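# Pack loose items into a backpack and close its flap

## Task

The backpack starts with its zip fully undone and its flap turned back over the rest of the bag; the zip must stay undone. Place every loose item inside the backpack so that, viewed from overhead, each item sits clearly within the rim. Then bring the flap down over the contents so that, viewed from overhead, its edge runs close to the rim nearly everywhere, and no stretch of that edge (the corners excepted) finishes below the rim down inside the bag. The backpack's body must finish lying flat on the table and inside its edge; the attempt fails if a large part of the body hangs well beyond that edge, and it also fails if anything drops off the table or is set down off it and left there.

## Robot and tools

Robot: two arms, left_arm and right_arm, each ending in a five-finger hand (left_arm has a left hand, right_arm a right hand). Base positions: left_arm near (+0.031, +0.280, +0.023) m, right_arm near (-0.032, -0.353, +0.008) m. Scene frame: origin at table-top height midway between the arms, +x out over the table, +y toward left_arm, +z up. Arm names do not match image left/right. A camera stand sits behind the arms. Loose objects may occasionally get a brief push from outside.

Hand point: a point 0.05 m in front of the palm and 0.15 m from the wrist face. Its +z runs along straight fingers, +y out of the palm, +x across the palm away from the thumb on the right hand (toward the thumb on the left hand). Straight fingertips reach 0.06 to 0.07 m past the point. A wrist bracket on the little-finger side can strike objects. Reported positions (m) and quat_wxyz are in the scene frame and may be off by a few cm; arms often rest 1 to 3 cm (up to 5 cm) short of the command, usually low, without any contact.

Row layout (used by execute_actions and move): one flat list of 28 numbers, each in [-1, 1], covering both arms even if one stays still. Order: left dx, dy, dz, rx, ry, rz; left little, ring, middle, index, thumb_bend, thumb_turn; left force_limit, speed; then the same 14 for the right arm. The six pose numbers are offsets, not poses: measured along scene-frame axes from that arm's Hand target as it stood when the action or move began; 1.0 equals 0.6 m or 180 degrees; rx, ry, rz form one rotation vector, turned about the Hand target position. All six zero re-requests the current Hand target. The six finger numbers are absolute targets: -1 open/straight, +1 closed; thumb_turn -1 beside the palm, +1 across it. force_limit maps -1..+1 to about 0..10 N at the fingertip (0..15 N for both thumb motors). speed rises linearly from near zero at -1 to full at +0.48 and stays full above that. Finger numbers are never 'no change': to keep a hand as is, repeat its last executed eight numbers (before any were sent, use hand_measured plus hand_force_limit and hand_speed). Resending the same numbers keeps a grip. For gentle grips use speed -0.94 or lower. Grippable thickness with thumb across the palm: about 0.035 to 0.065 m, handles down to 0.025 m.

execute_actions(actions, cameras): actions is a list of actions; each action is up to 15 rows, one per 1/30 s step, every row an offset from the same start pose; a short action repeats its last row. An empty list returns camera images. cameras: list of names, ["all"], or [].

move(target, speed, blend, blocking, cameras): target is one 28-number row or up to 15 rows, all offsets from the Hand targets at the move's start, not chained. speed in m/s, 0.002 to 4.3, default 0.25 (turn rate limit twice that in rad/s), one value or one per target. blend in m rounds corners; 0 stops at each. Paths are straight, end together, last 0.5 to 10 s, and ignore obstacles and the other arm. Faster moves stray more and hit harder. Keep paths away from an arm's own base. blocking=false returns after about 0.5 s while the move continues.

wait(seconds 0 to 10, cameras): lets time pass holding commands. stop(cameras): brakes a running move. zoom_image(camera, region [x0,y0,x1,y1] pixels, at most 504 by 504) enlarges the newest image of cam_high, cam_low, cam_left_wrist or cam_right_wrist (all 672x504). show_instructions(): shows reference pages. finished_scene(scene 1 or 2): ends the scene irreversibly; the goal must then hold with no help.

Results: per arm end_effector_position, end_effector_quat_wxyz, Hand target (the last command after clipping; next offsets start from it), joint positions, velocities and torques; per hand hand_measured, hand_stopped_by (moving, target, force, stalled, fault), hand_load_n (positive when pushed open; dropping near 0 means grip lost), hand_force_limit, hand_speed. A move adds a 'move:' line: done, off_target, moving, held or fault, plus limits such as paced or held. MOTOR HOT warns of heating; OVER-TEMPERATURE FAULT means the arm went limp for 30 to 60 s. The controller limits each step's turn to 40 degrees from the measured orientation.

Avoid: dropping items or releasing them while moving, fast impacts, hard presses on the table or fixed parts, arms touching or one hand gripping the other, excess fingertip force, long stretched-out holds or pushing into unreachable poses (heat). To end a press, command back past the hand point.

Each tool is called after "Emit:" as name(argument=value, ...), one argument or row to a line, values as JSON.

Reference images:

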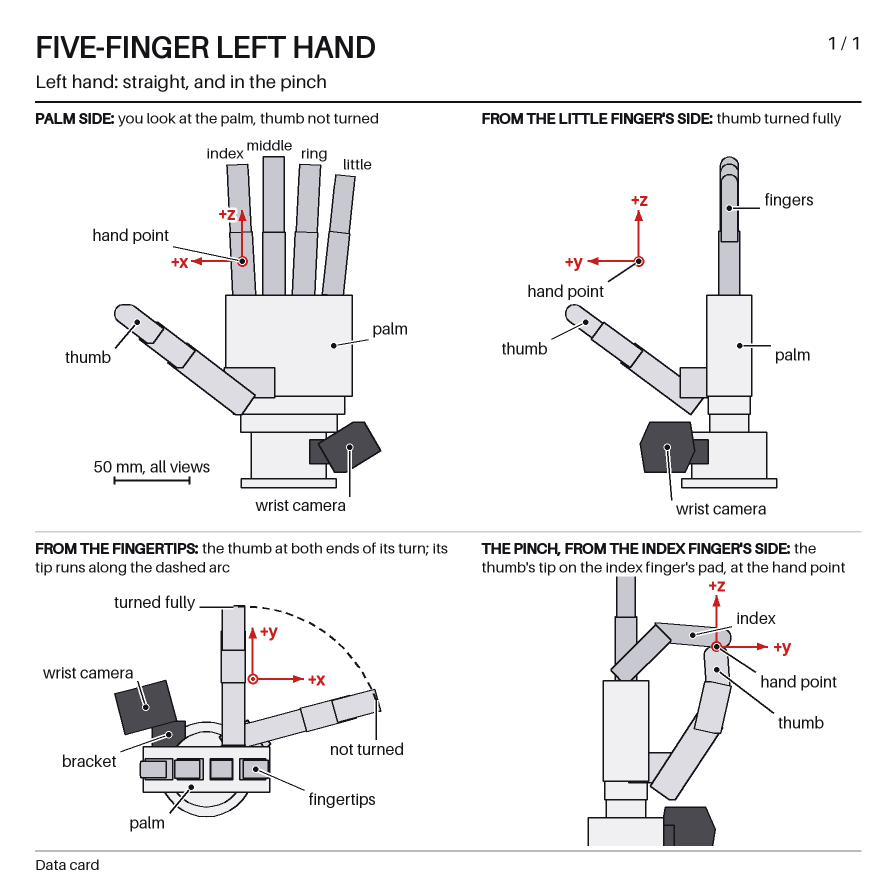

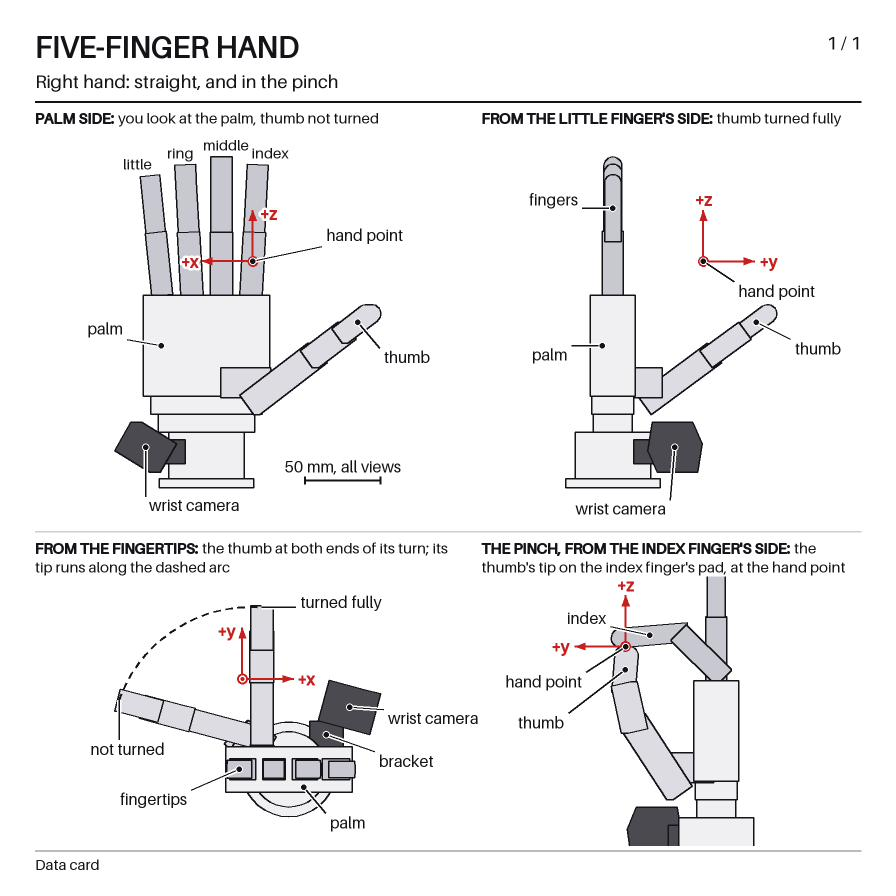

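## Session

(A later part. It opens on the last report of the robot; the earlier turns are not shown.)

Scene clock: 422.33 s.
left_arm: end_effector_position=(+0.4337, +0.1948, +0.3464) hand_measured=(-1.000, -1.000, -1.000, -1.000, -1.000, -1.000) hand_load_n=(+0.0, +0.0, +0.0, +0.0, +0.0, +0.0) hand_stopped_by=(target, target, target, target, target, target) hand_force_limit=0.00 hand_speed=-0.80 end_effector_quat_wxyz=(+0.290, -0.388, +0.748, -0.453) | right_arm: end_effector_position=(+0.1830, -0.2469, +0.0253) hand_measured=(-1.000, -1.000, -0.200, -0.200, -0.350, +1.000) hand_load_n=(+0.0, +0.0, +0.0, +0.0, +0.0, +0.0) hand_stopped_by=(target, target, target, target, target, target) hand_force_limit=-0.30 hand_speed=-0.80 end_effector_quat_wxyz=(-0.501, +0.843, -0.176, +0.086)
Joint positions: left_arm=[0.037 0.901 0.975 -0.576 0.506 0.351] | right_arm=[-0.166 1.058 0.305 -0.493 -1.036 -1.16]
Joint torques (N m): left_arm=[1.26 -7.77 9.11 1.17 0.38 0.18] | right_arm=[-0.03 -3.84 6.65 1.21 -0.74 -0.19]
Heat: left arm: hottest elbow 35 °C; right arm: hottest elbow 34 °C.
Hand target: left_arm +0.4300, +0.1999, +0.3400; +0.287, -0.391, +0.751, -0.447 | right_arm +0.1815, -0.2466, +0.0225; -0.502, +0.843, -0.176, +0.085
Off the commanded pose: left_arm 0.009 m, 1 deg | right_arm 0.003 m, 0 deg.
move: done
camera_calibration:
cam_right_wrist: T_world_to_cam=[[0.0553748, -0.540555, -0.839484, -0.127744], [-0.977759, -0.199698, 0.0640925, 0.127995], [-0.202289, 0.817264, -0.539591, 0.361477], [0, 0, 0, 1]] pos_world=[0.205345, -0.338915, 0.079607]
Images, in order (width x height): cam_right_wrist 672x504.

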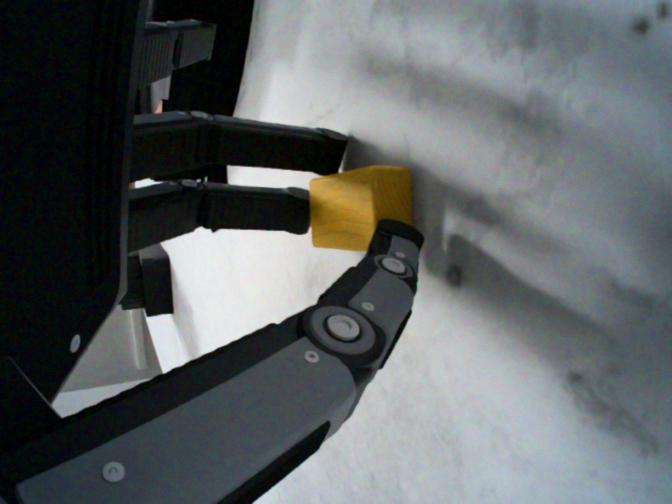

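Emit:
move(
  target=[0,0,0, 0,0,0, -1,-1,-1,-1,-1,-1,0,-0.8, 0,0,0, 0,0,0, -1,-1,0.1,0.1,-0.3,1,-0.3,-0.9],
  speed=0.05,
  cameras=["cam_right_wrist"],
)

Scene clock: 426.93 s.
left_arm: end_effector_position=(+0.4337, +0.1948, +0.3464) hand_measured=(-1.000, -1.000, -1.000, -1.000, -1.000, -1.000) hand_load_n=(+0.0, +0.0, +0.0, +0.0, +0.0, +0.0) hand_stopped_by=(target, target, target, target, target, target) hand_force_limit=0.00 hand_speed=-0.80 end_effector_quat_wxyz=(+0.290, -0.388, +0.748, -0.453) | right_arm: end_effector_position=(+0.1828, -0.2451, +0.0271) hand_measured=(-1.000, -1.000, -0.118, -0.128, -0.302, +1.000) hand_load_n=(+0.0, +0.0, +4.5, +4.0, +5.0, -1.0) hand_stopped_by=(target, target, force, force, target, target) hand_force_limit=-0.30 hand_speed=-0.90 end_effector_quat_wxyz=(-0.507, +0.840, -0.175, +0.085)
Joint positions: left_arm=[0.037 0.901 0.975 -0.576 0.506 0.351] | right_arm=[-0.166 1.058 0.305 -0.492 -1.049 -1.16]
Joint torques (N m): left_arm=[1.61 -8.12 8.9 1.22 0.4 0.22] | right_arm=[-0.79 -3.96 6.6 0.98 -0.22 -0.17]
Heat: left arm: hottest elbow 35 °C; right arm: hottest elbow 34 °C.
Hand target: left_arm +0.4300, +0.1999, +0.3400; +0.287, -0.391, +0.751, -0.447 | right_arm +0.1815, -0.2466, +0.0225; -0.502, +0.843, -0.176, +0.085
Off the commanded pose: left_arm 0.009 m, 1 deg | right_arm 0.005 m, 1 deg.
move: done
camera_calibration:
cam_right_wrist: T_world_to_cam=[[0.0594472, -0.53011, -0.845843, -0.12327], [-0.977119, -0.20425, 0.0593348, 0.126895], [-0.204217, 0.822962, -0.530122, 0.362442], [0, 0, 0, 1]] pos_world=[0.205336, -0.337704, 0.0803423]
Images, in order (width x height): cam_right_wrist 672x504.

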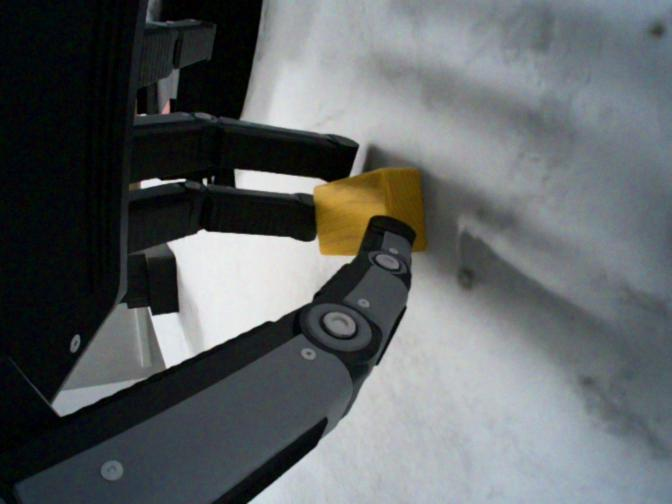

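Emit:
move(
  target=[0,0,0, 0,0,0, -1,-1,-1,-1,-1,-1,0,-0.8, 0,0,0.04, 0,0,0, -1,-1,0.1,0.1,-0.3,1,-0.3,-0.9],
  speed=0.05,
  cameras=["cam_right_wrist"],
)

Scene clock: 431.10 s.
left_arm: end_effector_position=(+0.4337, +0.1948, +0.3464) hand_measured=(-1.000, -1.000, -1.000, -1.000, -1.000, -1.000) hand_load_n=(+0.0, +0.0, +0.0, +0.0, +0.5, +0.0) hand_stopped_by=(target, target, target, target, target, target) hand_force_limit=0.00 hand_speed=-0.80 end_effector_quat_wxyz=(+0.290, -0.388, +0.748, -0.453) | right_arm: end_effector_position=(+0.1685, -0.2438, +0.0352) hand_measured=(-1.000, -1.000, -0.118, -0.128, -0.302, +1.000) hand_load_n=(+0.0, +0.0, +0.0, +0.0, +0.0, +0.0) hand_stopped_by=(target, target, force, force, target, target) hand_force_limit=-0.30 hand_speed=-0.90 end_effector_quat_wxyz=(-0.502, +0.842, -0.185, +0.071)
Joint positions: left_arm=[0.037 0.901 0.975 -0.576 0.506 0.351] | right_arm=[-0.166 0.99 0.305 -0.595 -1.038 -1.16]
Joint torques (N m): left_arm=[1.85 -7.65 8.77 1.18 0.4 0.18] | right_arm=[-0.62 -5.13 10.28 0.2 -0.57 -0.19]
Heat: left arm: hottest elbow 35 °C; right arm: hottest elbow 34 °C.
Hand target: left_arm +0.4300, +0.1999, +0.3400; +0.287, -0.391, +0.751, -0.447 | right_arm +0.1815, -0.2466, +0.0466; -0.502, +0.843, -0.176, +0.085
Off the commanded pose: left_arm 0.009 m, 1 deg | right_arm 0.017 m, 2 deg.
move: off_target (right_arm)
camera_calibration:
cam_right_wrist: T_world_to_cam=[[0.0272975, -0.533235, -0.845527, -0.110281], [-0.974984, -0.200859, 0.0951958, 0.111962], [-0.220594, 0.821776, -0.525379, 0.365047], [0, 0, 0, 1]] pos_world=[0.192698, -0.336304, 0.0878844]
Images, in order (width x height): cam_right_wrist 672x504.

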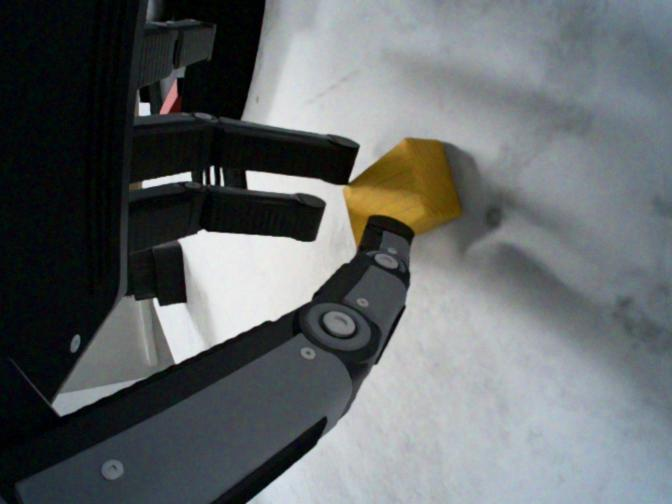

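Emit:
move(
  target=[0,0,0, 0,0,0, -1,-1,-1,-1,-1,-1,0,-0.8, 0.01,-0.0,0.05, 0,0,0, -1,-1,-0.35,-0.35,-0.6,1,-0.3,-0.5],
  speed=0.08,
  cameras=["cam_right_wrist"],
)

Emit:
zoom_image(
  camera="cam_right_wrist",
  region=[300, 50, 600, 300],
)

Scene clock: 435.87 s.
left_arm: end_effector_position=(+0.4337, +0.1948, +0.3464) hand_measured=(-1.000, -1.000, -1.000, -1.000, -1.000, -1.000) hand_load_n=(+0.0, +0.0, +0.0, +0.0, -0.5, +0.0) hand_stopped_by=(target, target, target, target, target, target) hand_force_limit=0.00 hand_speed=-0.80 end_effector_quat_wxyz=(+0.290, -0.388, +0.748, -0.453) | right_arm: end_effector_position=(+0.1691, -0.2434, +0.0582) hand_measured=(-1.000, -1.000, -0.350, -0.350, -0.600, +1.000) hand_load_n=(-0.5, +0.0, +0.0, +0.0, +0.0, +0.0) hand_stopped_by=(target, target, target, target, target, target) hand_force_limit=-0.30 hand_speed=-0.50 end_effector_quat_wxyz=(-0.501, +0.842, -0.188, +0.065)
Joint positions: left_arm=[0.037 0.901 0.975 -0.576 0.506 0.351] | right_arm=[-0.162 0.929 0.351 -0.709 -1.036 -1.153]
Joint torques (N m): left_arm=[1.61 -7 9.06 1.26 0.41 0.21] | right_arm=[-0.15 -4.66 12.14 0.36 -0.64 -0.16]
Heat: left arm: hottest elbow 35 °C; right arm: hottest elbow 34 °C.
Hand target: left_arm +0.4300, +0.1999, +0.3400; +0.287, -0.391, +0.751, -0.447 | right_arm +0.1875, -0.2466, +0.0765; -0.502, +0.843, -0.176, +0.085
Off the commanded pose: left_arm 0.009 m, 1 deg | right_arm 0.026 m, 3 deg.
move: off_target (right_arm)
camera_calibration:
cam_right_wrist: T_world_to_cam=[[0.0160967, -0.532139, -0.846504, -0.0883232], [-0.97368, -0.200846, 0.107743, 0.109505], [-0.227351, 0.822489, -0.521366, 0.377993], [0, 0, 0, 1]] pos_world=[0.193981, -0.335902, 0.110508]
Images, in order (width x height): cam_right_wrist 672x504.

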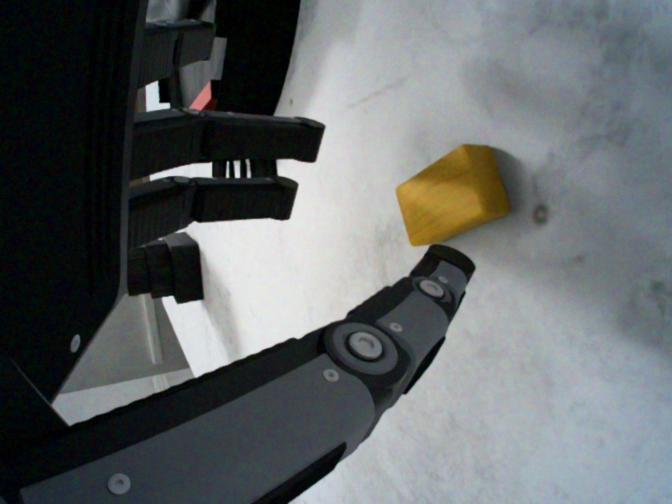

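Scaled by 1.680 from the camera's 672x504 image, which has a finer 960x720 frame.

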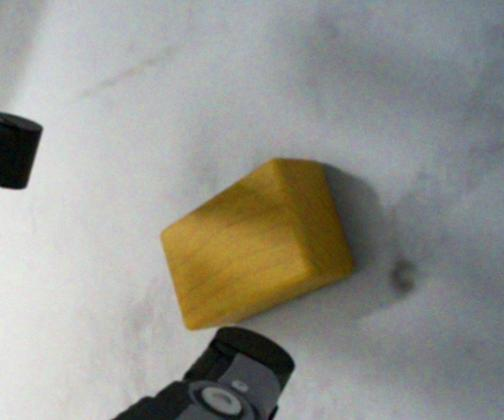

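Emit:
move(
  target=[
    [0,0,0, 0,0,0, -1,-1,-1,-1,-1,-1,0,-0.8, 0,0,0.1225, 0,0,0, -1,-1,-1,-1,-0.6,1,-0.3,-0.5],
    [0,0,0, 0,0,0, -1,-1,-1,-1,-1,-1,0,-0.8, -0.1625,-0.042,0.13, -0.2551,0.2256,-0.2162, -1,-1,-1,-1,-0.6,1,-0.3,-0.5],
  ],
  speed=0.15,
  blend=0.02,
  cameras=["cam_right_wrist"],
)

Scene clock: 474.37 s.
left_arm: end_effector_position=(+0.4337, +0.1948, +0.3464) hand_measured=(-1.000, -1.000, -1.000, -1.000, -1.000, -1.000) hand_load_n=(+0.0, +0.0, +0.0, +0.0, +0.0, +0.0) hand_stopped_by=(target, target, target, target, target, target) hand_force_limit=0.00 hand_speed=-0.80 end_effector_quat_wxyz=(+0.290, -0.388, +0.748, -0.453) | right_arm: end_effector_position=(+0.0768, -0.2793, +0.1375) hand_measured=(-1.000, -1.000, -1.000, -1.000, -0.600, +1.000) hand_load_n=(+0.0, +0.0, +0.0, +0.0, +0.0, +0.0) hand_stopped_by=(target, target, target, target, target, target) hand_force_limit=-0.30 hand_speed=-0.50 end_effector_quat_wxyz=(+0.010, +0.841, -0.541, +0.003)
Joint positions: left_arm=[0.037 0.901 0.975 -0.576 0.506 0.351] | right_arm=[0.423 0.83 0.676 -1.43 0.017 -0.025]
Joint torques (N m): left_arm=[1.32 -6.95 8.81 1.16 0.37 0.23] | right_arm=[0.79 -2.9 13.3 -0.2 0.19 -0.08]
Heat: left arm: hottest elbow 36 °C; right arm: hottest elbow 37 °C.
Hand target: left_arm +0.4300, +0.1999, +0.3400; +0.287, -0.391, +0.751, -0.447 | right_arm +0.0899, -0.2719, +0.1545; -0.004, +0.839, -0.543, +0.014
Off the commanded pose: left_arm 0.009 m, 1 deg | right_arm 0.023 m, 2 deg.
move: off_target (right_arm)
camera_calibration:
cam_right_wrist: T_world_to_cam=[[-0.754449, -0.655432, 0.0348579, -0.135289], [-0.555888, 0.6663, 0.497025, 0.160509], [-0.348992, 0.355603, -0.867036, 0.354336], [0, 0, 0, 1]] pos_world=[0.110817, -0.321623, 0.23216]
Images, in order (width x height): cam_right_wrist 672x504.

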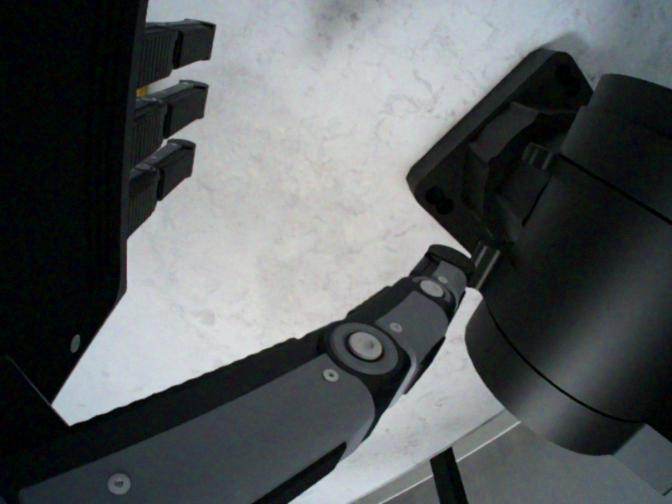

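Emit:
move(
  target=[0,0,0, 0,0,0, -1,-1,-1,-1,-1,-1,0,-0.8, 0,0,-0.115, 0,0,0, -1,-1,-1,-1,-0.9,-1,-0.3,-0.3],
  speed=0.1,
  cameras=["cam_right_wrist","cam_high"],
)

Emit:
zoom_image(
  camera="cam_high",
  region=[140, 180, 300, 300],
)

Scene clock: 481.50 s.
left_arm: end_effector_position=(+0.4337, +0.1948, +0.3464) hand_measured=(-1.000, -1.000, -1.000, -1.000, -1.000, -1.000) hand_load_n=(+0.0, +0.0, +0.0, +0.0, +0.0, +0.0) hand_stopped_by=(target, target, target, target, target, target) hand_force_limit=0.00 hand_speed=-0.80 end_effector_quat_wxyz=(+0.290, -0.388, +0.748, -0.453) | right_arm: end_effector_position=(+0.0900, -0.2737, +0.0889) hand_measured=(-1.000, -1.000, -1.000, -1.000, -0.900, -1.000) hand_load_n=(+0.0, +0.0, +0.0, +0.0, +0.0, +0.0) hand_stopped_by=(target, target, target, target, target, target) hand_force_limit=-0.30 hand_speed=-0.30 end_effector_quat_wxyz=(-0.005, +0.840, -0.542, +0.015)
Joint positions: left_arm=[0.037 0.901 0.975 -0.576 0.506 0.351] | right_arm=[0.424 0.882 0.576 -1.239 0.018 -0.023]
Joint torques (N m): left_arm=[1.2 -7.65 8.85 1.09 0.34 0.16] | right_arm=[-0.32 -3.49 8.42 0.76 0.17 0.03]
Heat: left arm: hottest elbow 36 °C; right arm: hottest elbow 37 °C.
Hand target: left_arm +0.4300, +0.1999, +0.3400; +0.287, -0.391, +0.751, -0.447 | right_arm +0.0900, -0.2719, +0.0855; -0.003, +0.839, -0.543, +0.014
Off the commanded pose: left_arm 0.009 m, 1 deg | right_arm 0.004 m, 0 deg.
move: done
camera_calibration:
cam_right_wrist: T_world_to_cam=[[-0.755751, -0.654858, -0.00116144, -0.116543], [-0.572686, 0.660057, 0.486163, 0.188983], [-0.317601, 0.368083, -0.873867, 0.316024], [0, 0, 0, 1]] pos_world=[0.12052, -0.317382, 0.184151]
Images, in order (width x height): cam_high 672x504, cam_right_wrist 672x504.

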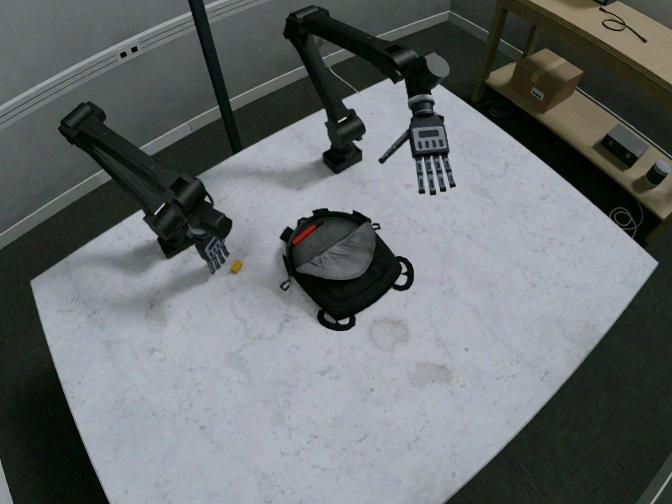

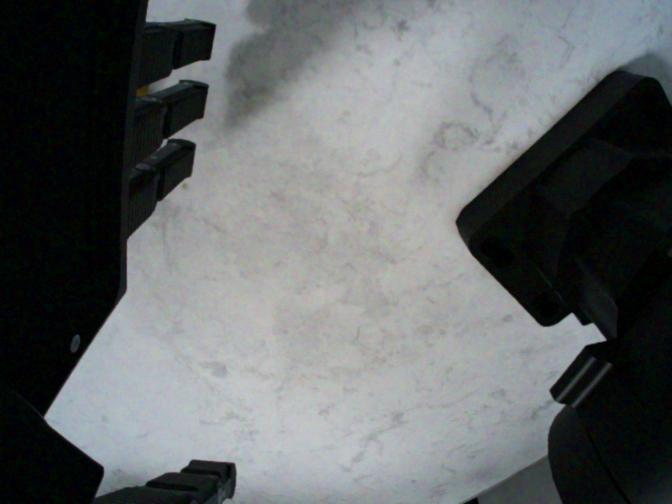

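Scaled by 3.150.

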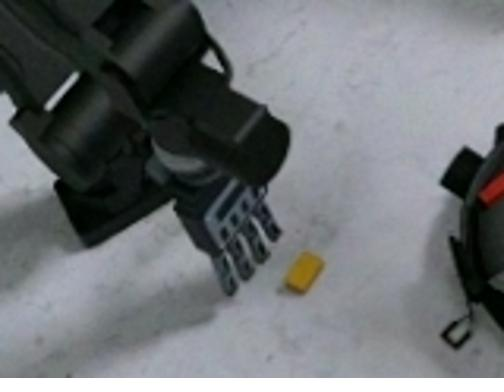

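Emit:
move(
  target=[0,0,0, 0,0,0, -1,-1,-1,-1,-1,-1,0,-0.8, 0,0,-0.0225, 0,0,0, -1,-1,-1,-1,-0.9,-1,-0.3,-0.3],
  speed=0.05,
  cameras=["cam_low"],
)

Emit:
zoom_image(
  camera="cam_low",
  region=[130, 240, 260, 340],
)

Scene clock: 490.40 s.
left_arm: end_effector_position=(+0.4337, +0.1948, +0.3464) hand_measured=(-1.000, -1.000, -1.000, -1.000, -1.000, -1.000) hand_load_n=(+0.0, +0.0, +0.0, +0.0, +0.0, +0.0) hand_stopped_by=(target, target, target, target, target, target) hand_force_limit=0.00 hand_speed=-0.80 end_effector_quat_wxyz=(+0.290, -0.388, +0.748, -0.453) | right_arm: end_effector_position=(+0.0902, -0.2736, +0.0755) hand_measured=(-1.000, -1.000, -1.000, -1.000, -0.900, -1.000) hand_load_n=(+0.0, +0.0, +0.0, +0.5, +0.0, +0.0) hand_stopped_by=(target, target, target, target, target, target) hand_force_limit=-0.30 hand_speed=-0.30 end_effector_quat_wxyz=(-0.005, +0.840, -0.542, +0.015)
Joint positions: left_arm=[0.037 0.901 0.975 -0.576 0.506 0.351] | right_arm=[0.424 0.9 0.547 -1.193 0.018 -0.023]
Joint torques (N m): left_arm=[1.9 -7.88 8.85 1.06 0.44 0.19] | right_arm=[0.85 -3.49 8.03 0.76 0.13 -0.01]
Heat: left arm: hottest elbow 36 °C; right arm: hottest elbow 37 °C.
Hand target: left_arm +0.4300, +0.1999, +0.3400; +0.287, -0.391, +0.751, -0.447 | right_arm +0.0900, -0.2719, +0.0721; -0.004, +0.839, -0.543, +0.014
Off the commanded pose: left_arm 0.009 m, 1 deg | right_arm 0.004 m, 0 deg.
move: done
Images, in order (width x height): cam_low 672x504.

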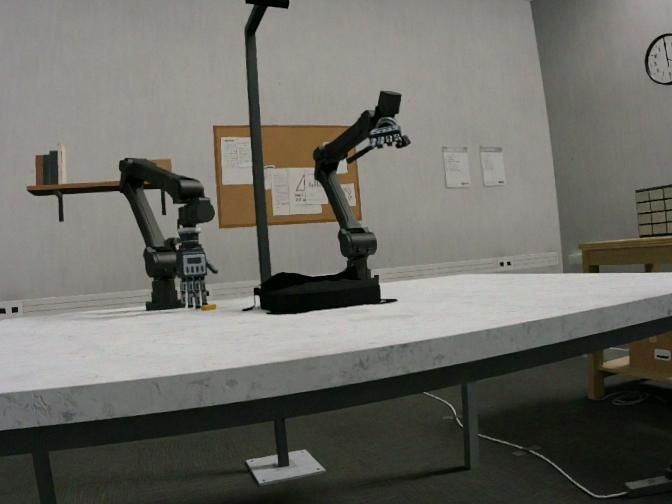

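Scaled by 3.877.

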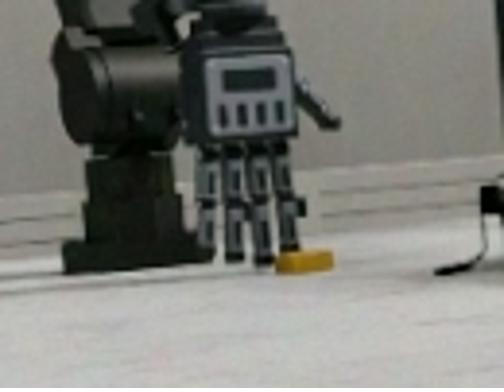

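Emit:
move(
  target=[0,0,0, 0,0,0, -1,-1,-1,-1,-1,-1,0,-0.8, 0.155,0.079,0.002, 0,0,0, -1,-1,-1,-1,-0.9,-1,-0.3,-0.3],
  speed=0.06,
  cameras=["cam_high","cam_right_wrist"],
)

Emit:
zoom_image(
  camera="cam_high",
  region=[180, 200, 340, 320],
)

Scene clock: 497.17 s.
left_arm: end_effector_position=(+0.4337, +0.1948, +0.3464) hand_measured=(-1.000, -1.000, -1.000, -1.000, -1.000, -1.000) hand_load_n=(+0.0, +0.0, +0.0, +0.0, +0.0, +0.0) hand_stopped_by=(target, target, target, target, target, target) hand_force_limit=0.00 hand_speed=-0.80 end_effector_quat_wxyz=(+0.290, -0.388, +0.748, -0.453) | right_arm: end_effector_position=(+0.1521, -0.2423, +0.0759) hand_measured=(-1.000, -1.000, -0.998, -1.000, -0.900, -1.000) hand_load_n=(+0.0, +0.0, -9.5, +0.0, +0.0, +0.0) hand_stopped_by=(target, target, target, target, target, target) hand_force_limit=-0.30 hand_speed=-0.30 end_effector_quat_wxyz=(+0.027, +0.842, -0.539, -0.007)
Joint positions: left_arm=[0.037 0.901 0.975 -0.576 0.506 0.351] | right_arm=[0.443 1.203 0.726 -1.147 0.019 -0.012]
Joint torques (N m): left_arm=[0.62 -6.71 9.05 1.09 0.33 0.18] | right_arm=[1.08 -5.77 11.29 2.76 0.1 0.04]
Heat: left arm: hottest elbow 36 °C; right arm: hottest elbow 36 °C.
Hand target: left_arm +0.4300, +0.1999, +0.3400; +0.287, -0.391, +0.751, -0.447 | right_arm +0.1831, -0.2245, +0.0732; -0.004, +0.839, -0.543, +0.014
Off the commanded pose: left_arm 0.009 m, 1 deg | right_arm 0.036 m, 4 deg.
move: off_target (right_arm)
camera_calibration:
cam_right_wrist: T_world_to_cam=[[-0.748455, -0.659163, 0.0729324, -0.0568252], [-0.542345, 0.671656, 0.504718, 0.206929], [-0.381677, 0.338204, -0.860198, 0.31442], [0, 0, 0, 1]] pos_world=[0.189703, -0.28278, 0.170167]
Images, in order (width x height): cam_high 672x504, cam_right_wrist 672x504.

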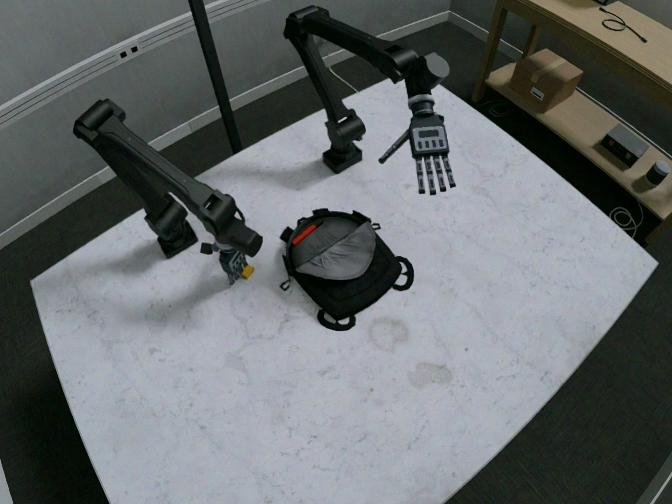

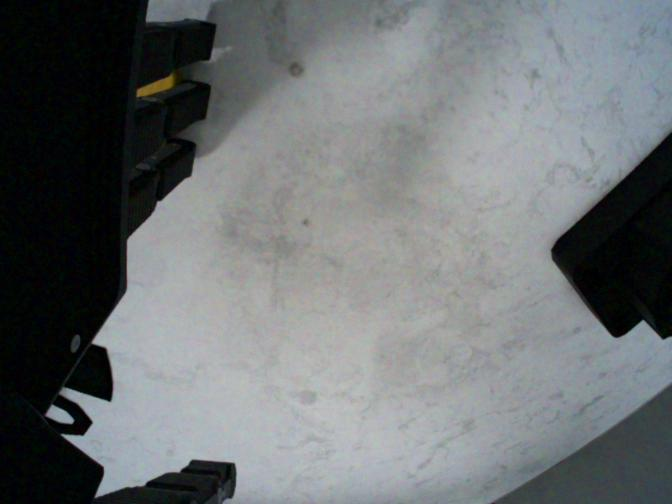

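Scaled by 3.150.

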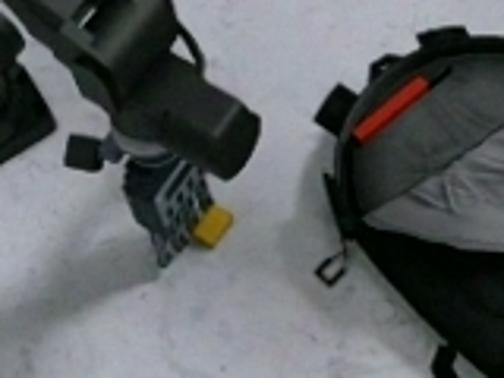

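Emit:
move(
  target=[
    [0,0,0, 0,0,0, -1,-1,-1,-1,-1,-1,0,-0.8, -0.04,-0.025,0.015, 0,0,0, -1,-1,-1,-1,-0.9,-1,-0.3,-0.3],
    [0,0,0, 0,0,0, -1,-1,-1,-1,-1,-1,0,-0.8, 0.06,0.026,0.012, 0,0,0, -1,-1,-1,-1,-0.9,-1,-0.3,-0.3],
  ],
  speed=0.06,
  cameras=["cam_high","cam_low"],
)

Emit:
zoom_image(
  camera="cam_high",
  region=[180, 200, 340, 320],
)

Scene clock: 504.03 s.
left_arm: end_effector_position=(+0.4337, +0.1948, +0.3464) hand_measured=(-1.000, -1.000, -1.000, -1.000, -1.000, -1.000) hand_load_n=(+0.0, +0.0, +0.0, +0.0, +0.0, +0.0) hand_stopped_by=(target, target, target, target, target, target) hand_force_limit=0.00 hand_speed=-0.80 end_effector_quat_wxyz=(+0.290, -0.388, +0.748, -0.453) | right_arm: end_effector_position=(+0.1931, -0.2238, +0.0761) hand_measured=(-1.000, -1.000, -1.000, -1.000, -0.900, -1.000) hand_load_n=(+0.0, +0.0, -4.5, +0.0, +0.0, +0.0) hand_stopped_by=(target, target, target, target, target, target) hand_force_limit=-0.30 hand_speed=-0.30 end_effector_quat_wxyz=(+0.020, +0.842, -0.540, -0.002)
Joint positions: left_arm=[0.037 0.901 0.975 -0.576 0.506 0.351] | right_arm=[0.443 1.316 0.825 -1.117 0.019 -0.01]
Joint torques (N m): left_arm=[1.96 -7.41 8.8 0.94 0.41 0.15] | right_arm=[-0.26 -7.65 12.19 1.69 0.08 0.02]
Heat: left arm: hottest elbow 36 °C; right arm: hottest elbow 36 °C.
Hand target: left_arm +0.4300, +0.1999, +0.3400; +0.287, -0.391, +0.751, -0.447 | right_arm +0.2190, -0.2088, +0.0804; -0.004, +0.839, -0.543, +0.014
Off the commanded pose: left_arm 0.009 m, 1 deg | right_arm 0.030 m, 3 deg.
move: off_target (right_arm)
Images, in order (width x height): cam_high 672x504, cam_low 672x504.

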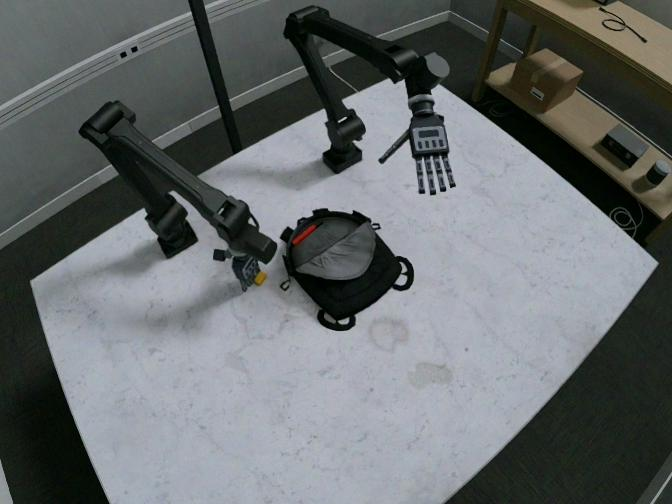

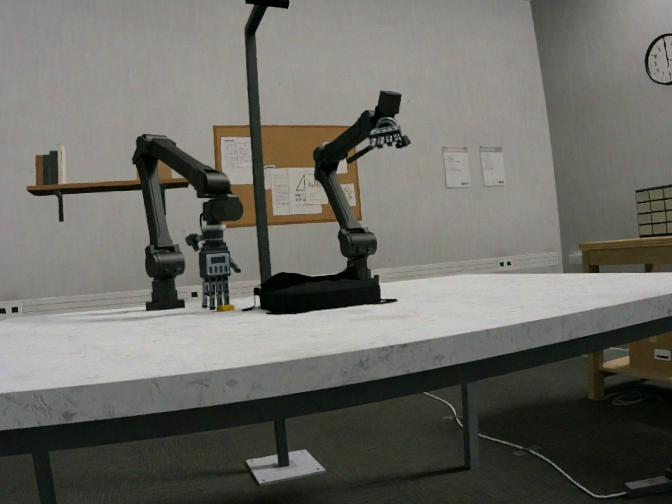

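Scaled by 3.150.

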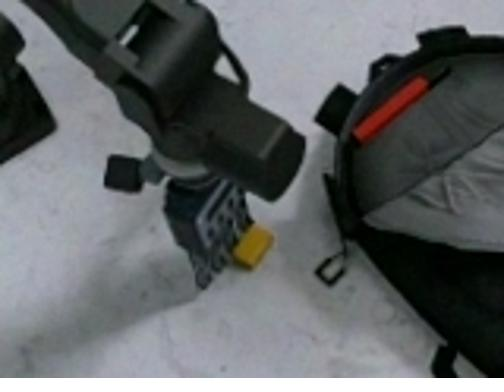

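Emit:
move(
  target=[
    [0,0,0, 0,0,0, -1,-1,-1,-1,-1,-1,0,-0.8, -0.09,-0.046,0.0, 0,0,0, -1,-1,-1,-1,-0.9,-1,-0.3,-0.3],
    [0,0,0, 0,0,0, -1,-1,-1,-1,-1,-1,0,-0.8, -0.09,-0.046,0.17, 0.05,-0.1,0, -1,-1,-0.35,-0.35,-0.25,1,-0.3,-0.3],
    [0,0,0, 0,0,0, -1,-1,-1,-1,-1,-1,0,-0.8, 0.052,0.006,0.083, 0.1766,-0.3465,0, -1,-1,-0.35,-0.35,-0.25,1,-0.3,-0.3],
  ],
  speed=0.15,
  blend=0.015,
  cameras=["cam_right_wrist"],
)

Scene clock: 517.47 s.
left_arm: end_effector_position=(+0.4337, +0.1948, +0.3464) hand_measured=(-1.000, -1.000, -1.000, -1.000, -1.000, -1.000) hand_load_n=(+0.0, +0.0, -0.5, +0.0, +0.0, +0.0) hand_stopped_by=(target, target, target, target, target, target) hand_force_limit=0.00 hand_speed=-0.80 end_effector_quat_wxyz=(+0.290, -0.388, +0.748, -0.453) | right_arm: end_effector_position=(+0.2475, -0.2043, +0.1309) hand_measured=(-1.000, -1.000, -0.350, -0.350, -0.250, +1.000) hand_load_n=(+0.0, -0.5, +0.0, +0.0, +0.5, +0.0) hand_stopped_by=(target, target, target, target, target, target) hand_force_limit=-0.30 hand_speed=-0.30 end_effector_quat_wxyz=(-0.496, +0.685, -0.441, +0.299)
Joint positions: left_arm=[0.037 0.901 0.975 -0.576 0.506 0.351] | right_arm=[0.337 0.468 0.217 -0.087 -0.133 -0.017]
Joint torques (N m): left_arm=[0.85 -7.18 8.87 1.09 0.39 0.16] | right_arm=[-0.32 0.38 9.83 2.71 -0.07 -0.02]
Heat: left arm: hottest elbow 36 °C; right arm: hottest elbow 36 °C.
Hand target: left_arm +0.4300, +0.1999, +0.3400; +0.287, -0.391, +0.751, -0.447 | right_arm +0.2502, -0.2052, +0.1302; -0.499, +0.679, -0.447, +0.299
Off the commanded pose: left_arm 0.009 m, 1 deg | right_arm 0.003 m, 1 deg.
move: done; blend cut to 0 m at target 2; target 2's new numbers were sent with right_arm's hand 0.026 m and 3 deg from that target
camera_calibration:
cam_right_wrist: T_world_to_cam=[[-0.186557, -0.377339, -0.90709, 0.0824102], [-0.861077, 0.50734, -0.0339541, 0.321217], [0.473015, 0.77474, -0.419566, 0.205115], [0, 0, 0, 1]] pos_world=[0.194944, -0.29078, 0.171719]
Images, in order (width x height): cam_right_wrist 672x504.

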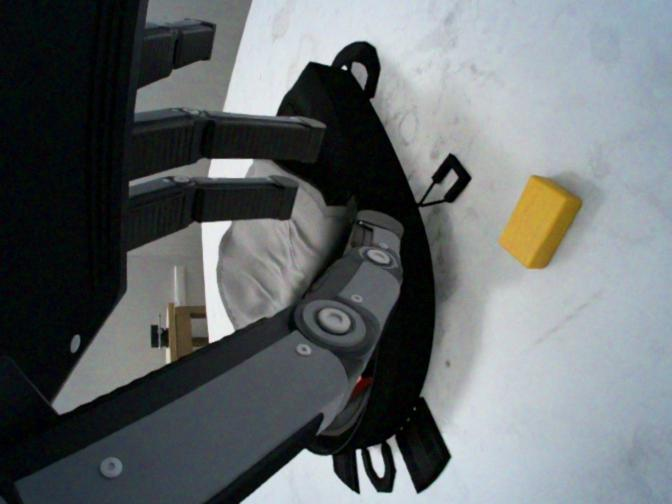

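Emit:
zoom_image(
  camera="cam_right_wrist",
  region=[460, 140, 620, 300],
)

Scaled by 3.150 from the camera's 672x504 image, which has a finer 960x720 frame.

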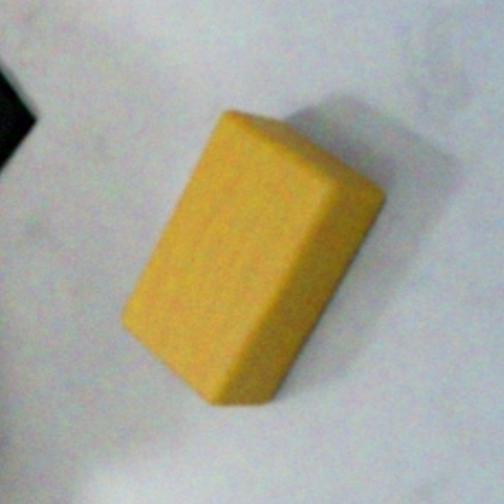

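Emit:
move(
  target=[0,0,0, 0,0,0, -1,-1,-1,-1,-1,-1,0,-0.8, 0.0248,0.0218,-0.125, 0,0,0, -1,-1,-0.35,-0.35,-0.25,1,-0.3,-0.3],
  speed=0.12,
  cameras=["cam_right_wrist"],
)

Scene clock: 532.10 s.
left_arm: end_effector_position=(+0.4337, +0.1948, +0.3464) hand_measured=(-1.000, -1.000, -1.000, -1.000, -1.000, -1.000) hand_load_n=(+0.0, +0.0, +0.0, -0.5, +0.0, +0.0) hand_stopped_by=(target, target, target, target, target, target) hand_force_limit=0.00 hand_speed=-0.80 end_effector_quat_wxyz=(+0.290, -0.388, +0.748, -0.453) | right_arm: end_effector_position=(+0.2666, -0.1955, +0.0555) hand_measured=(-1.000, -1.000, -0.350, -0.350, -0.250, +1.000) hand_load_n=(+0.0, +0.0, +0.0, +0.0, +0.0, -0.5) hand_stopped_by=(target, target, target, target, target, target) hand_force_limit=-0.30 hand_speed=-0.30 end_effector_quat_wxyz=(-0.494, +0.682, -0.447, +0.303)
Joint positions: left_arm=[0.037 0.901 0.975 -0.576 0.506 0.351] | right_arm=[0.366 0.917 0.092 0.488 -0.092 -0.002]
Joint torques (N m): left_arm=[0.79 -7.06 8.83 1.22 0.37 0.17] | right_arm=[-0.56 -3.19 7.38 2.41 0.02 -0.01]
Heat: left arm: hottest elbow 36 °C; right arm: hottest elbow 36 °C.
Hand target: left_arm +0.4300, +0.1999, +0.3400; +0.287, -0.391, +0.751, -0.447 | right_arm +0.2651, -0.1922, +0.0552; -0.499, +0.679, -0.447, +0.299
Off the commanded pose: left_arm 0.009 m, 1 deg | right_arm 0.004 m, 1 deg.
move: done
camera_calibration:
cam_right_wrist: T_world_to_cam=[[-0.192769, -0.374604, -0.906924, 0.0231063], [-0.853183, 0.520524, -0.0336563, 0.331085], [0.484684, 0.767285, -0.419947, 0.153161], [0, 0, 0, 1]] pos_world=[0.212696, -0.2812, 0.0964182]
Images, in order (width x height): cam_right_wrist 672x504.

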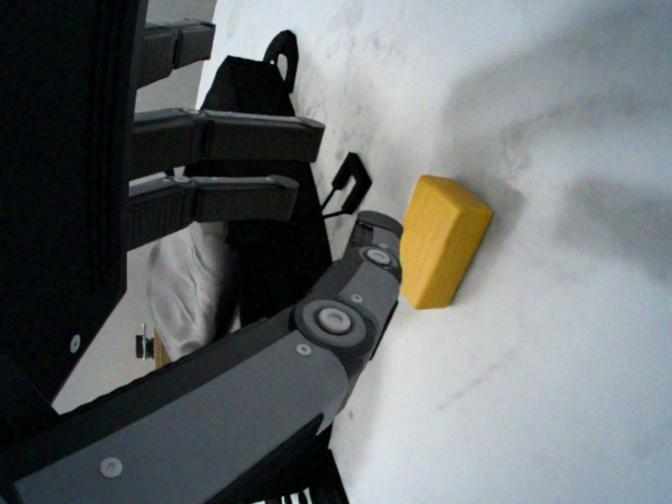

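Emit:
move(
  target=[
    [0,0,0, 0,0,0, -1,-1,-1,-1,-1,-1,0,-0.8, -0.0065,0.017,0, 0,0,0, -1,-1,-0.35,-0.35,-0.25,1,-0.3,-0.3],
    [0,0,0, 0,0,0, -1,-1,-1,-1,-1,-1,0,-0.8, -0.0065,0.017,-0.052, 0,0,0, -1,-1,-0.35,-0.35,-0.25,1,-0.3,-0.3],
  ],
  speed=0.06,
  cameras=["cam_right_wrist"],
)

Scene clock: 542.83 s.
left_arm: end_effector_position=(+0.4337, +0.1948, +0.3464) hand_measured=(-1.000, -1.000, -1.000, -1.000, -1.000, -1.000) hand_load_n=(+0.0, +0.0, +0.0, +0.0, +0.0, +0.0) hand_stopped_by=(target, target, target, target, target, target) hand_force_limit=0.00 hand_speed=-0.80 end_effector_quat_wxyz=(+0.290, -0.388, +0.748, -0.453) | right_arm: end_effector_position=(+0.2699, -0.1816, +0.0351) hand_measured=(-1.000, -1.000, -0.350, -0.350, -0.250, +1.000) hand_load_n=(+0.0, +0.0, +0.0, +0.0, -3.0, -0.5) hand_stopped_by=(target, target, target, target, target, target) hand_force_limit=-0.30 hand_speed=-0.30 end_effector_quat_wxyz=(-0.507, +0.672, -0.442, +0.309)
Joint positions: left_arm=[0.037 0.901 0.975 -0.576 0.506 0.351] | right_arm=[0.429 1.185 0.062 0.823 -0.033 0.023]
Joint torques (N m): left_arm=[1.26 -7.3 8.99 1.21 0.39 0.21] | right_arm=[0.26 -3.55 4.86 2 0.08 -0.06]
Heat: left arm: hottest elbow 36 °C; right arm: hottest elbow 35 °C.
Hand target: left_arm +0.4300, +0.1999, +0.3400; +0.287, -0.391, +0.751, -0.447 | right_arm +0.2611, -0.1820, +0.0239; -0.499, +0.680, -0.447, +0.299
Off the commanded pose: left_arm 0.009 m, 1 deg | right_arm 0.014 m, 2 deg.
move: off_target (right_arm)
camera_calibration:
cam_right_wrist: T_world_to_cam=[[-0.164807, -0.357275, -0.919344, 0.00653773], [-0.851389, 0.52212, -0.0502814, 0.326341], [0.497972, 0.774432, -0.390229, 0.128908], [0, 0, 0, 1]] pos_world=[0.214728, -0.267884, 0.0727229]
Images, in order (width x height): cam_right_wrist 672x504.

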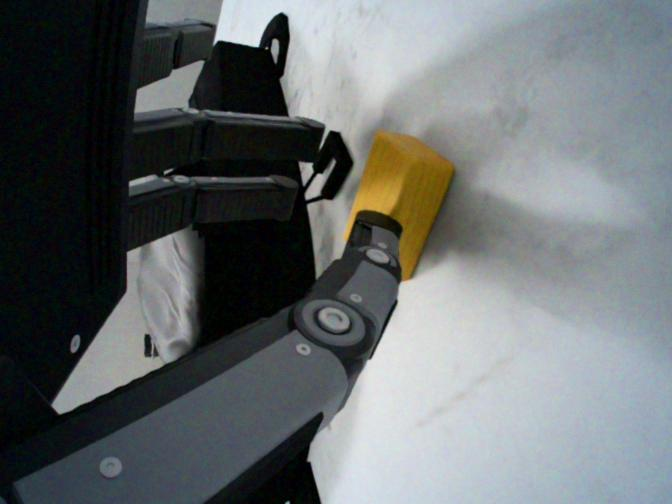

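Emit:
move(
  target=[
    [0,0,0, 0,0,0, -1,-1,-1,-1,-1,-1,0,-0.8, 0,0,0.05, 0,0,0, -1,-1,-0.35,-0.35,-0.25,1,-0.3,-0.3],
  ],
  speed=0.06,
  cameras=["cam_right_wrist"],
)

Emit:
zoom_image(
  camera="cam_right_wrist",
  region=[320, 120, 520, 320],
)

Scene clock: 548.33 s.
left_arm: end_effector_position=(+0.4337, +0.1948, +0.3464) hand_measured=(-1.000, -1.000, -1.000, -1.000, -1.000, -1.000) hand_load_n=(+0.0, +0.0, +0.0, +0.0, +0.0, +0.0) hand_stopped_by=(target, target, target, target, target, target) hand_force_limit=0.00 hand_speed=-0.80 end_effector_quat_wxyz=(+0.290, -0.388, +0.748, -0.453) | right_arm: end_effector_position=(+0.2538, -0.1882, +0.0425) hand_measured=(-1.000, -1.000, -0.350, -0.350, -0.250, +1.000) hand_load_n=(+0.0, -0.5, +0.0, +0.0, +0.0, +0.0) hand_stopped_by=(target, target, target, target, target, target) hand_force_limit=-0.30 hand_speed=-0.30 end_effector_quat_wxyz=(-0.490, +0.685, -0.450, +0.297)
Joint positions: left_arm=[0.037 0.901 0.975 -0.576 0.506 0.351] | right_arm=[0.429 0.946 0.062 0.533 -0.034 0.023]
Joint torques (N m): left_arm=[1.08 -7.12 9.01 1.11 0.43 0.25] | right_arm=[-0.38 -4.72 9.46 1.59 0.14 -0.05]
Heat: left arm: hottest elbow 36 °C; right arm: hottest elbow 35 °C.
Hand target: left_arm +0.4300, +0.1999, +0.3400; +0.287, -0.391, +0.751, -0.447 | right_arm +0.2611, -0.1819, +0.0539; -0.499, +0.680, -0.447, +0.299
Off the commanded pose: left_arm 0.009 m, 1 deg | right_arm 0.015 m, 1 deg.
move: off_target (right_arm)
camera_calibration:
cam_right_wrist: T_world_to_cam=[[-0.207516, -0.375733, -0.903195, 0.0149912], [-0.853805, 0.5202, -0.0202376, 0.315479], [0.477446, 0.766953, -0.428752, 0.150363], [0, 0, 0, 1]] pos_world=[0.200679, -0.273801, 0.084393]
Images, in order (width x height): cam_right_wrist 672x504.

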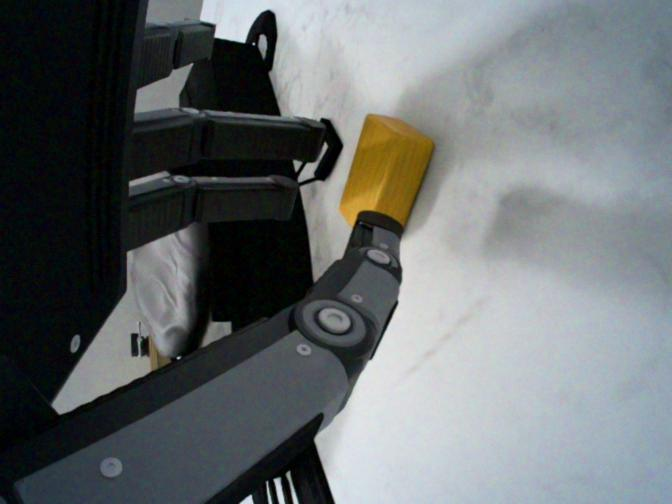

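Scaled by 2.520 from the camera's 672x504 image, which has a finer 960x720 frame.

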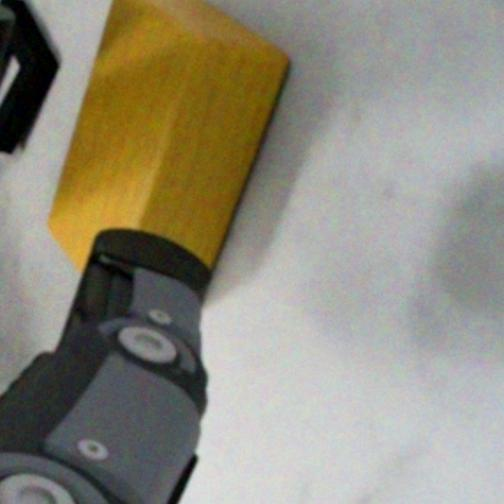

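Emit:
move(
  target=[
    [0,0,0, 0,0,0, -1,-1,-1,-1,-1,-1,0,-0.8, 0.012,-0.005,-0.015, 0,0,0, -1,-1,-0.35,-0.35,-0.25,1,-0.3,-0.3],
  ],
  speed=0.06,
  cameras=["cam_right_wrist"],
)

Scene clock: 555.50 s.
left_arm: end_effector_position=(+0.4337, +0.1948, +0.3464) hand_measured=(-1.000, -1.000, -1.000, -1.000, -1.000, -1.000) hand_load_n=(+0.0, +0.0, +0.0, +0.0, +0.0, +0.0) hand_stopped_by=(target, target, target, target, target, target) hand_force_limit=0.00 hand_speed=-0.80 end_effector_quat_wxyz=(+0.290, -0.388, +0.748, -0.453) | right_arm: end_effector_position=(+0.2554, -0.1873, +0.0339) hand_measured=(-1.000, -1.000, -0.350, -0.350, -0.250, +1.000) hand_load_n=(+0.0, +0.0, +0.0, +0.0, +0.0, +0.0) hand_stopped_by=(target, target, target, target, target, target) hand_force_limit=-0.30 hand_speed=-0.30 end_effector_quat_wxyz=(-0.489, +0.688, -0.451, +0.289)
Joint positions: left_arm=[0.037 0.901 0.975 -0.576 0.506 0.351] | right_arm=[0.414 1.028 0.062 0.603 -0.06 0.023]
Joint torques (N m): left_arm=[1.44 -7.24 9.09 0.91 0.41 0.2] | right_arm=[-0.5 -2.73 8.7 2.7 -0.02 -0.14]
Heat: left arm: hottest elbow 36 °C; right arm: hottest elbow 35 °C.
Hand target: left_arm +0.4300, +0.1999, +0.3400; +0.287, -0.391, +0.751, -0.447 | right_arm +0.2683, -0.1850, +0.0449; -0.499, +0.679, -0.447, +0.299
Off the commanded pose: left_arm 0.009 m, 1 deg | right_arm 0.017 m, 2 deg.
move: off_target (right_arm)
camera_calibration:
cam_right_wrist: T_world_to_cam=[[-0.216592, -0.374326, -0.901647, 0.0103902], [-0.858896, 0.512111, -0.00628428, 0.315484], [0.464096, 0.77306, -0.432426, 0.149939], [0, 0, 0, 1]] pos_world=[0.203632, -0.273585, 0.0761884]
Images, in order (width x height): cam_right_wrist 672x504.

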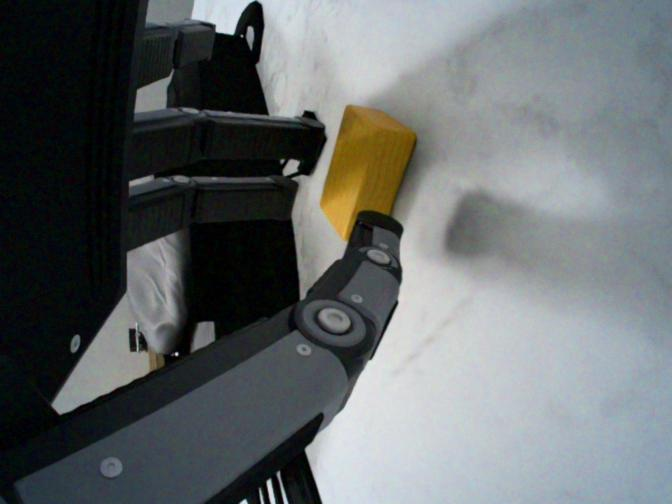

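Emit:
move(
  target=[
    [0,0,0, 0,0,0, -1,-1,-1,-1,-1,-1,0,-0.8, 0.022,0.01,-0.0, 0,0,0, -1,-1,-0.35,-0.35,-0.25,1,-0.3,-0.3],
  ],
  speed=0.06,
  cameras=[],
)

Scene clock: 566.40 s.
left_arm: end_effector_position=(+0.4337, +0.1948, +0.3464) hand_measured=(-1.000, -1.000, -1.000, -1.000, -1.000, -1.000) hand_load_n=(+0.0, +0.0, +0.0, +0.0, +0.0, +0.0) hand_stopped_by=(target, target, target, target, target, target) hand_force_limit=0.00 hand_speed=-0.80 end_effector_quat_wxyz=(+0.290, -0.388, +0.748, -0.453) | right_arm: end_effector_position=(+0.2599, -0.1855, +0.0271) hand_measured=(-1.000, -1.000, -0.350, -0.350, -0.250, +1.000) hand_load_n=(+0.0, +0.0, +0.0, +0.0, +0.0, +0.0) hand_stopped_by=(target, target, target, target, target, target) hand_force_limit=-0.30 hand_speed=-0.30 end_effector_quat_wxyz=(-0.483, +0.692, -0.454, +0.285)
Joint positions: left_arm=[0.037 0.901 0.975 -0.576 0.506 0.351] | right_arm=[0.414 1.096 0.076 0.639 -0.06 0.023]
Joint torques (N m): left_arm=[1.73 -7.41 9.01 1.06 0.41 0.21] | right_arm=[-0.85 -4.31 9.98 2.63 0.04 -0.14]
Heat: left arm: hottest elbow 36 °C; right arm: hottest elbow 34 °C.
Hand target: left_arm +0.4300, +0.1999, +0.3400; +0.287, -0.391, +0.751, -0.447 | right_arm +0.2815, -0.1790, +0.0449; -0.499, +0.679, -0.447, +0.299
Off the commanded pose: left_arm 0.009 m, 1 deg | right_arm 0.029 m, 3 deg.
move: off_target (right_arm)
No camera images: "cameras" was empty.

Emit:
move(
  target=[
    [0,0,0, 0,0,0, -1,-1,-1,-1,-1,-1,0,-0.8, -0.01,0.0,0.11, 0,0,0, -1,-1,-0.35,-0.35,-0.25,1,-0.3,-0.3],
    [0,0,0, 0,0,0, -1,-1,-1,-1,-1,-1,0,-0.8, -0.01,-0.003,0.0, 0,0,0, -1,-1,-0.35,-0.35,-0.25,1,-0.3,-0.3],
  ],
  speed=0.1,
  cameras=["cam_right_wrist"],
)

Scene clock: 573.03 s.
left_arm: end_effector_position=(+0.4337, +0.1948, +0.3464) hand_measured=(-1.000, -1.000, -1.000, -1.000, -1.000, -1.000) hand_load_n=(+0.0, +0.0, +0.0, +0.0, +0.0, +0.0) hand_stopped_by=(target, target, target, target, target, target) hand_force_limit=0.00 hand_speed=-0.80 end_effector_quat_wxyz=(+0.290, -0.388, +0.748, -0.453) | right_arm: end_effector_position=(+0.2756, -0.1802, +0.0456) hand_measured=(-1.000, -1.000, -0.350, -0.350, -0.250, +1.000) hand_load_n=(+0.0, +0.0, +0.0, +0.0, +0.0, +0.0) hand_stopped_by=(target, target, target, target, target, target) hand_force_limit=-0.30 hand_speed=-0.30 end_effector_quat_wxyz=(-0.497, +0.681, -0.448, +0.298)
Joint positions: left_arm=[0.037 0.901 0.975 -0.576 0.506 0.351] | right_arm=[0.414 1.078 0.109 0.633 -0.054 0.023]
Joint torques (N m): left_arm=[1.08 -7.53 8.94 1.21 0.39 0.2] | right_arm=[-1.08 -4.31 6.61 2.59 -0.04 -0.19]
Heat: left arm: hottest elbow 36 °C; right arm: hottest elbow 35 °C.
Hand target: left_arm +0.4300, +0.1999, +0.3400; +0.287, -0.391, +0.751, -0.447 | right_arm +0.2755, -0.1808, +0.0449; -0.499, +0.679, -0.447, +0.299
Off the commanded pose: left_arm 0.009 m, 1 deg | right_arm 0.001 m, 0 deg.
move: done
camera_calibration:
cam_right_wrist: T_world_to_cam=[[-0.19569, -0.365629, -0.909957, 0.0241645], [-0.855532, 0.517201, -0.0238306, 0.330174], [0.479344, 0.773834, -0.414018, 0.13524], [0, 0, 0, 1]] pos_world=[0.222377, -0.266584, 0.0858486]
Images, in order (width x height): cam_right_wrist 672x504.

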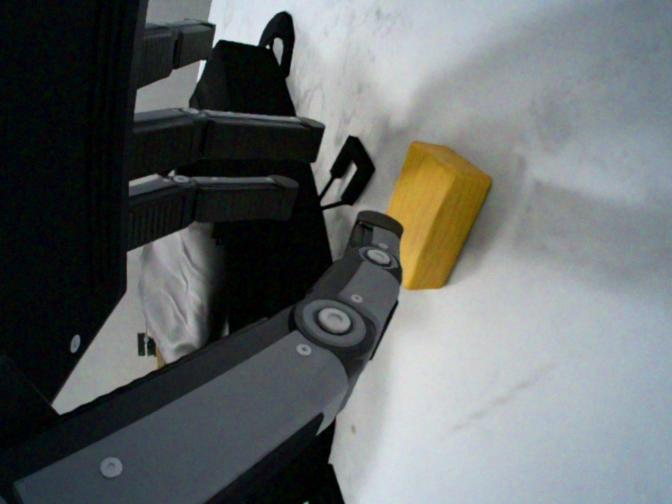

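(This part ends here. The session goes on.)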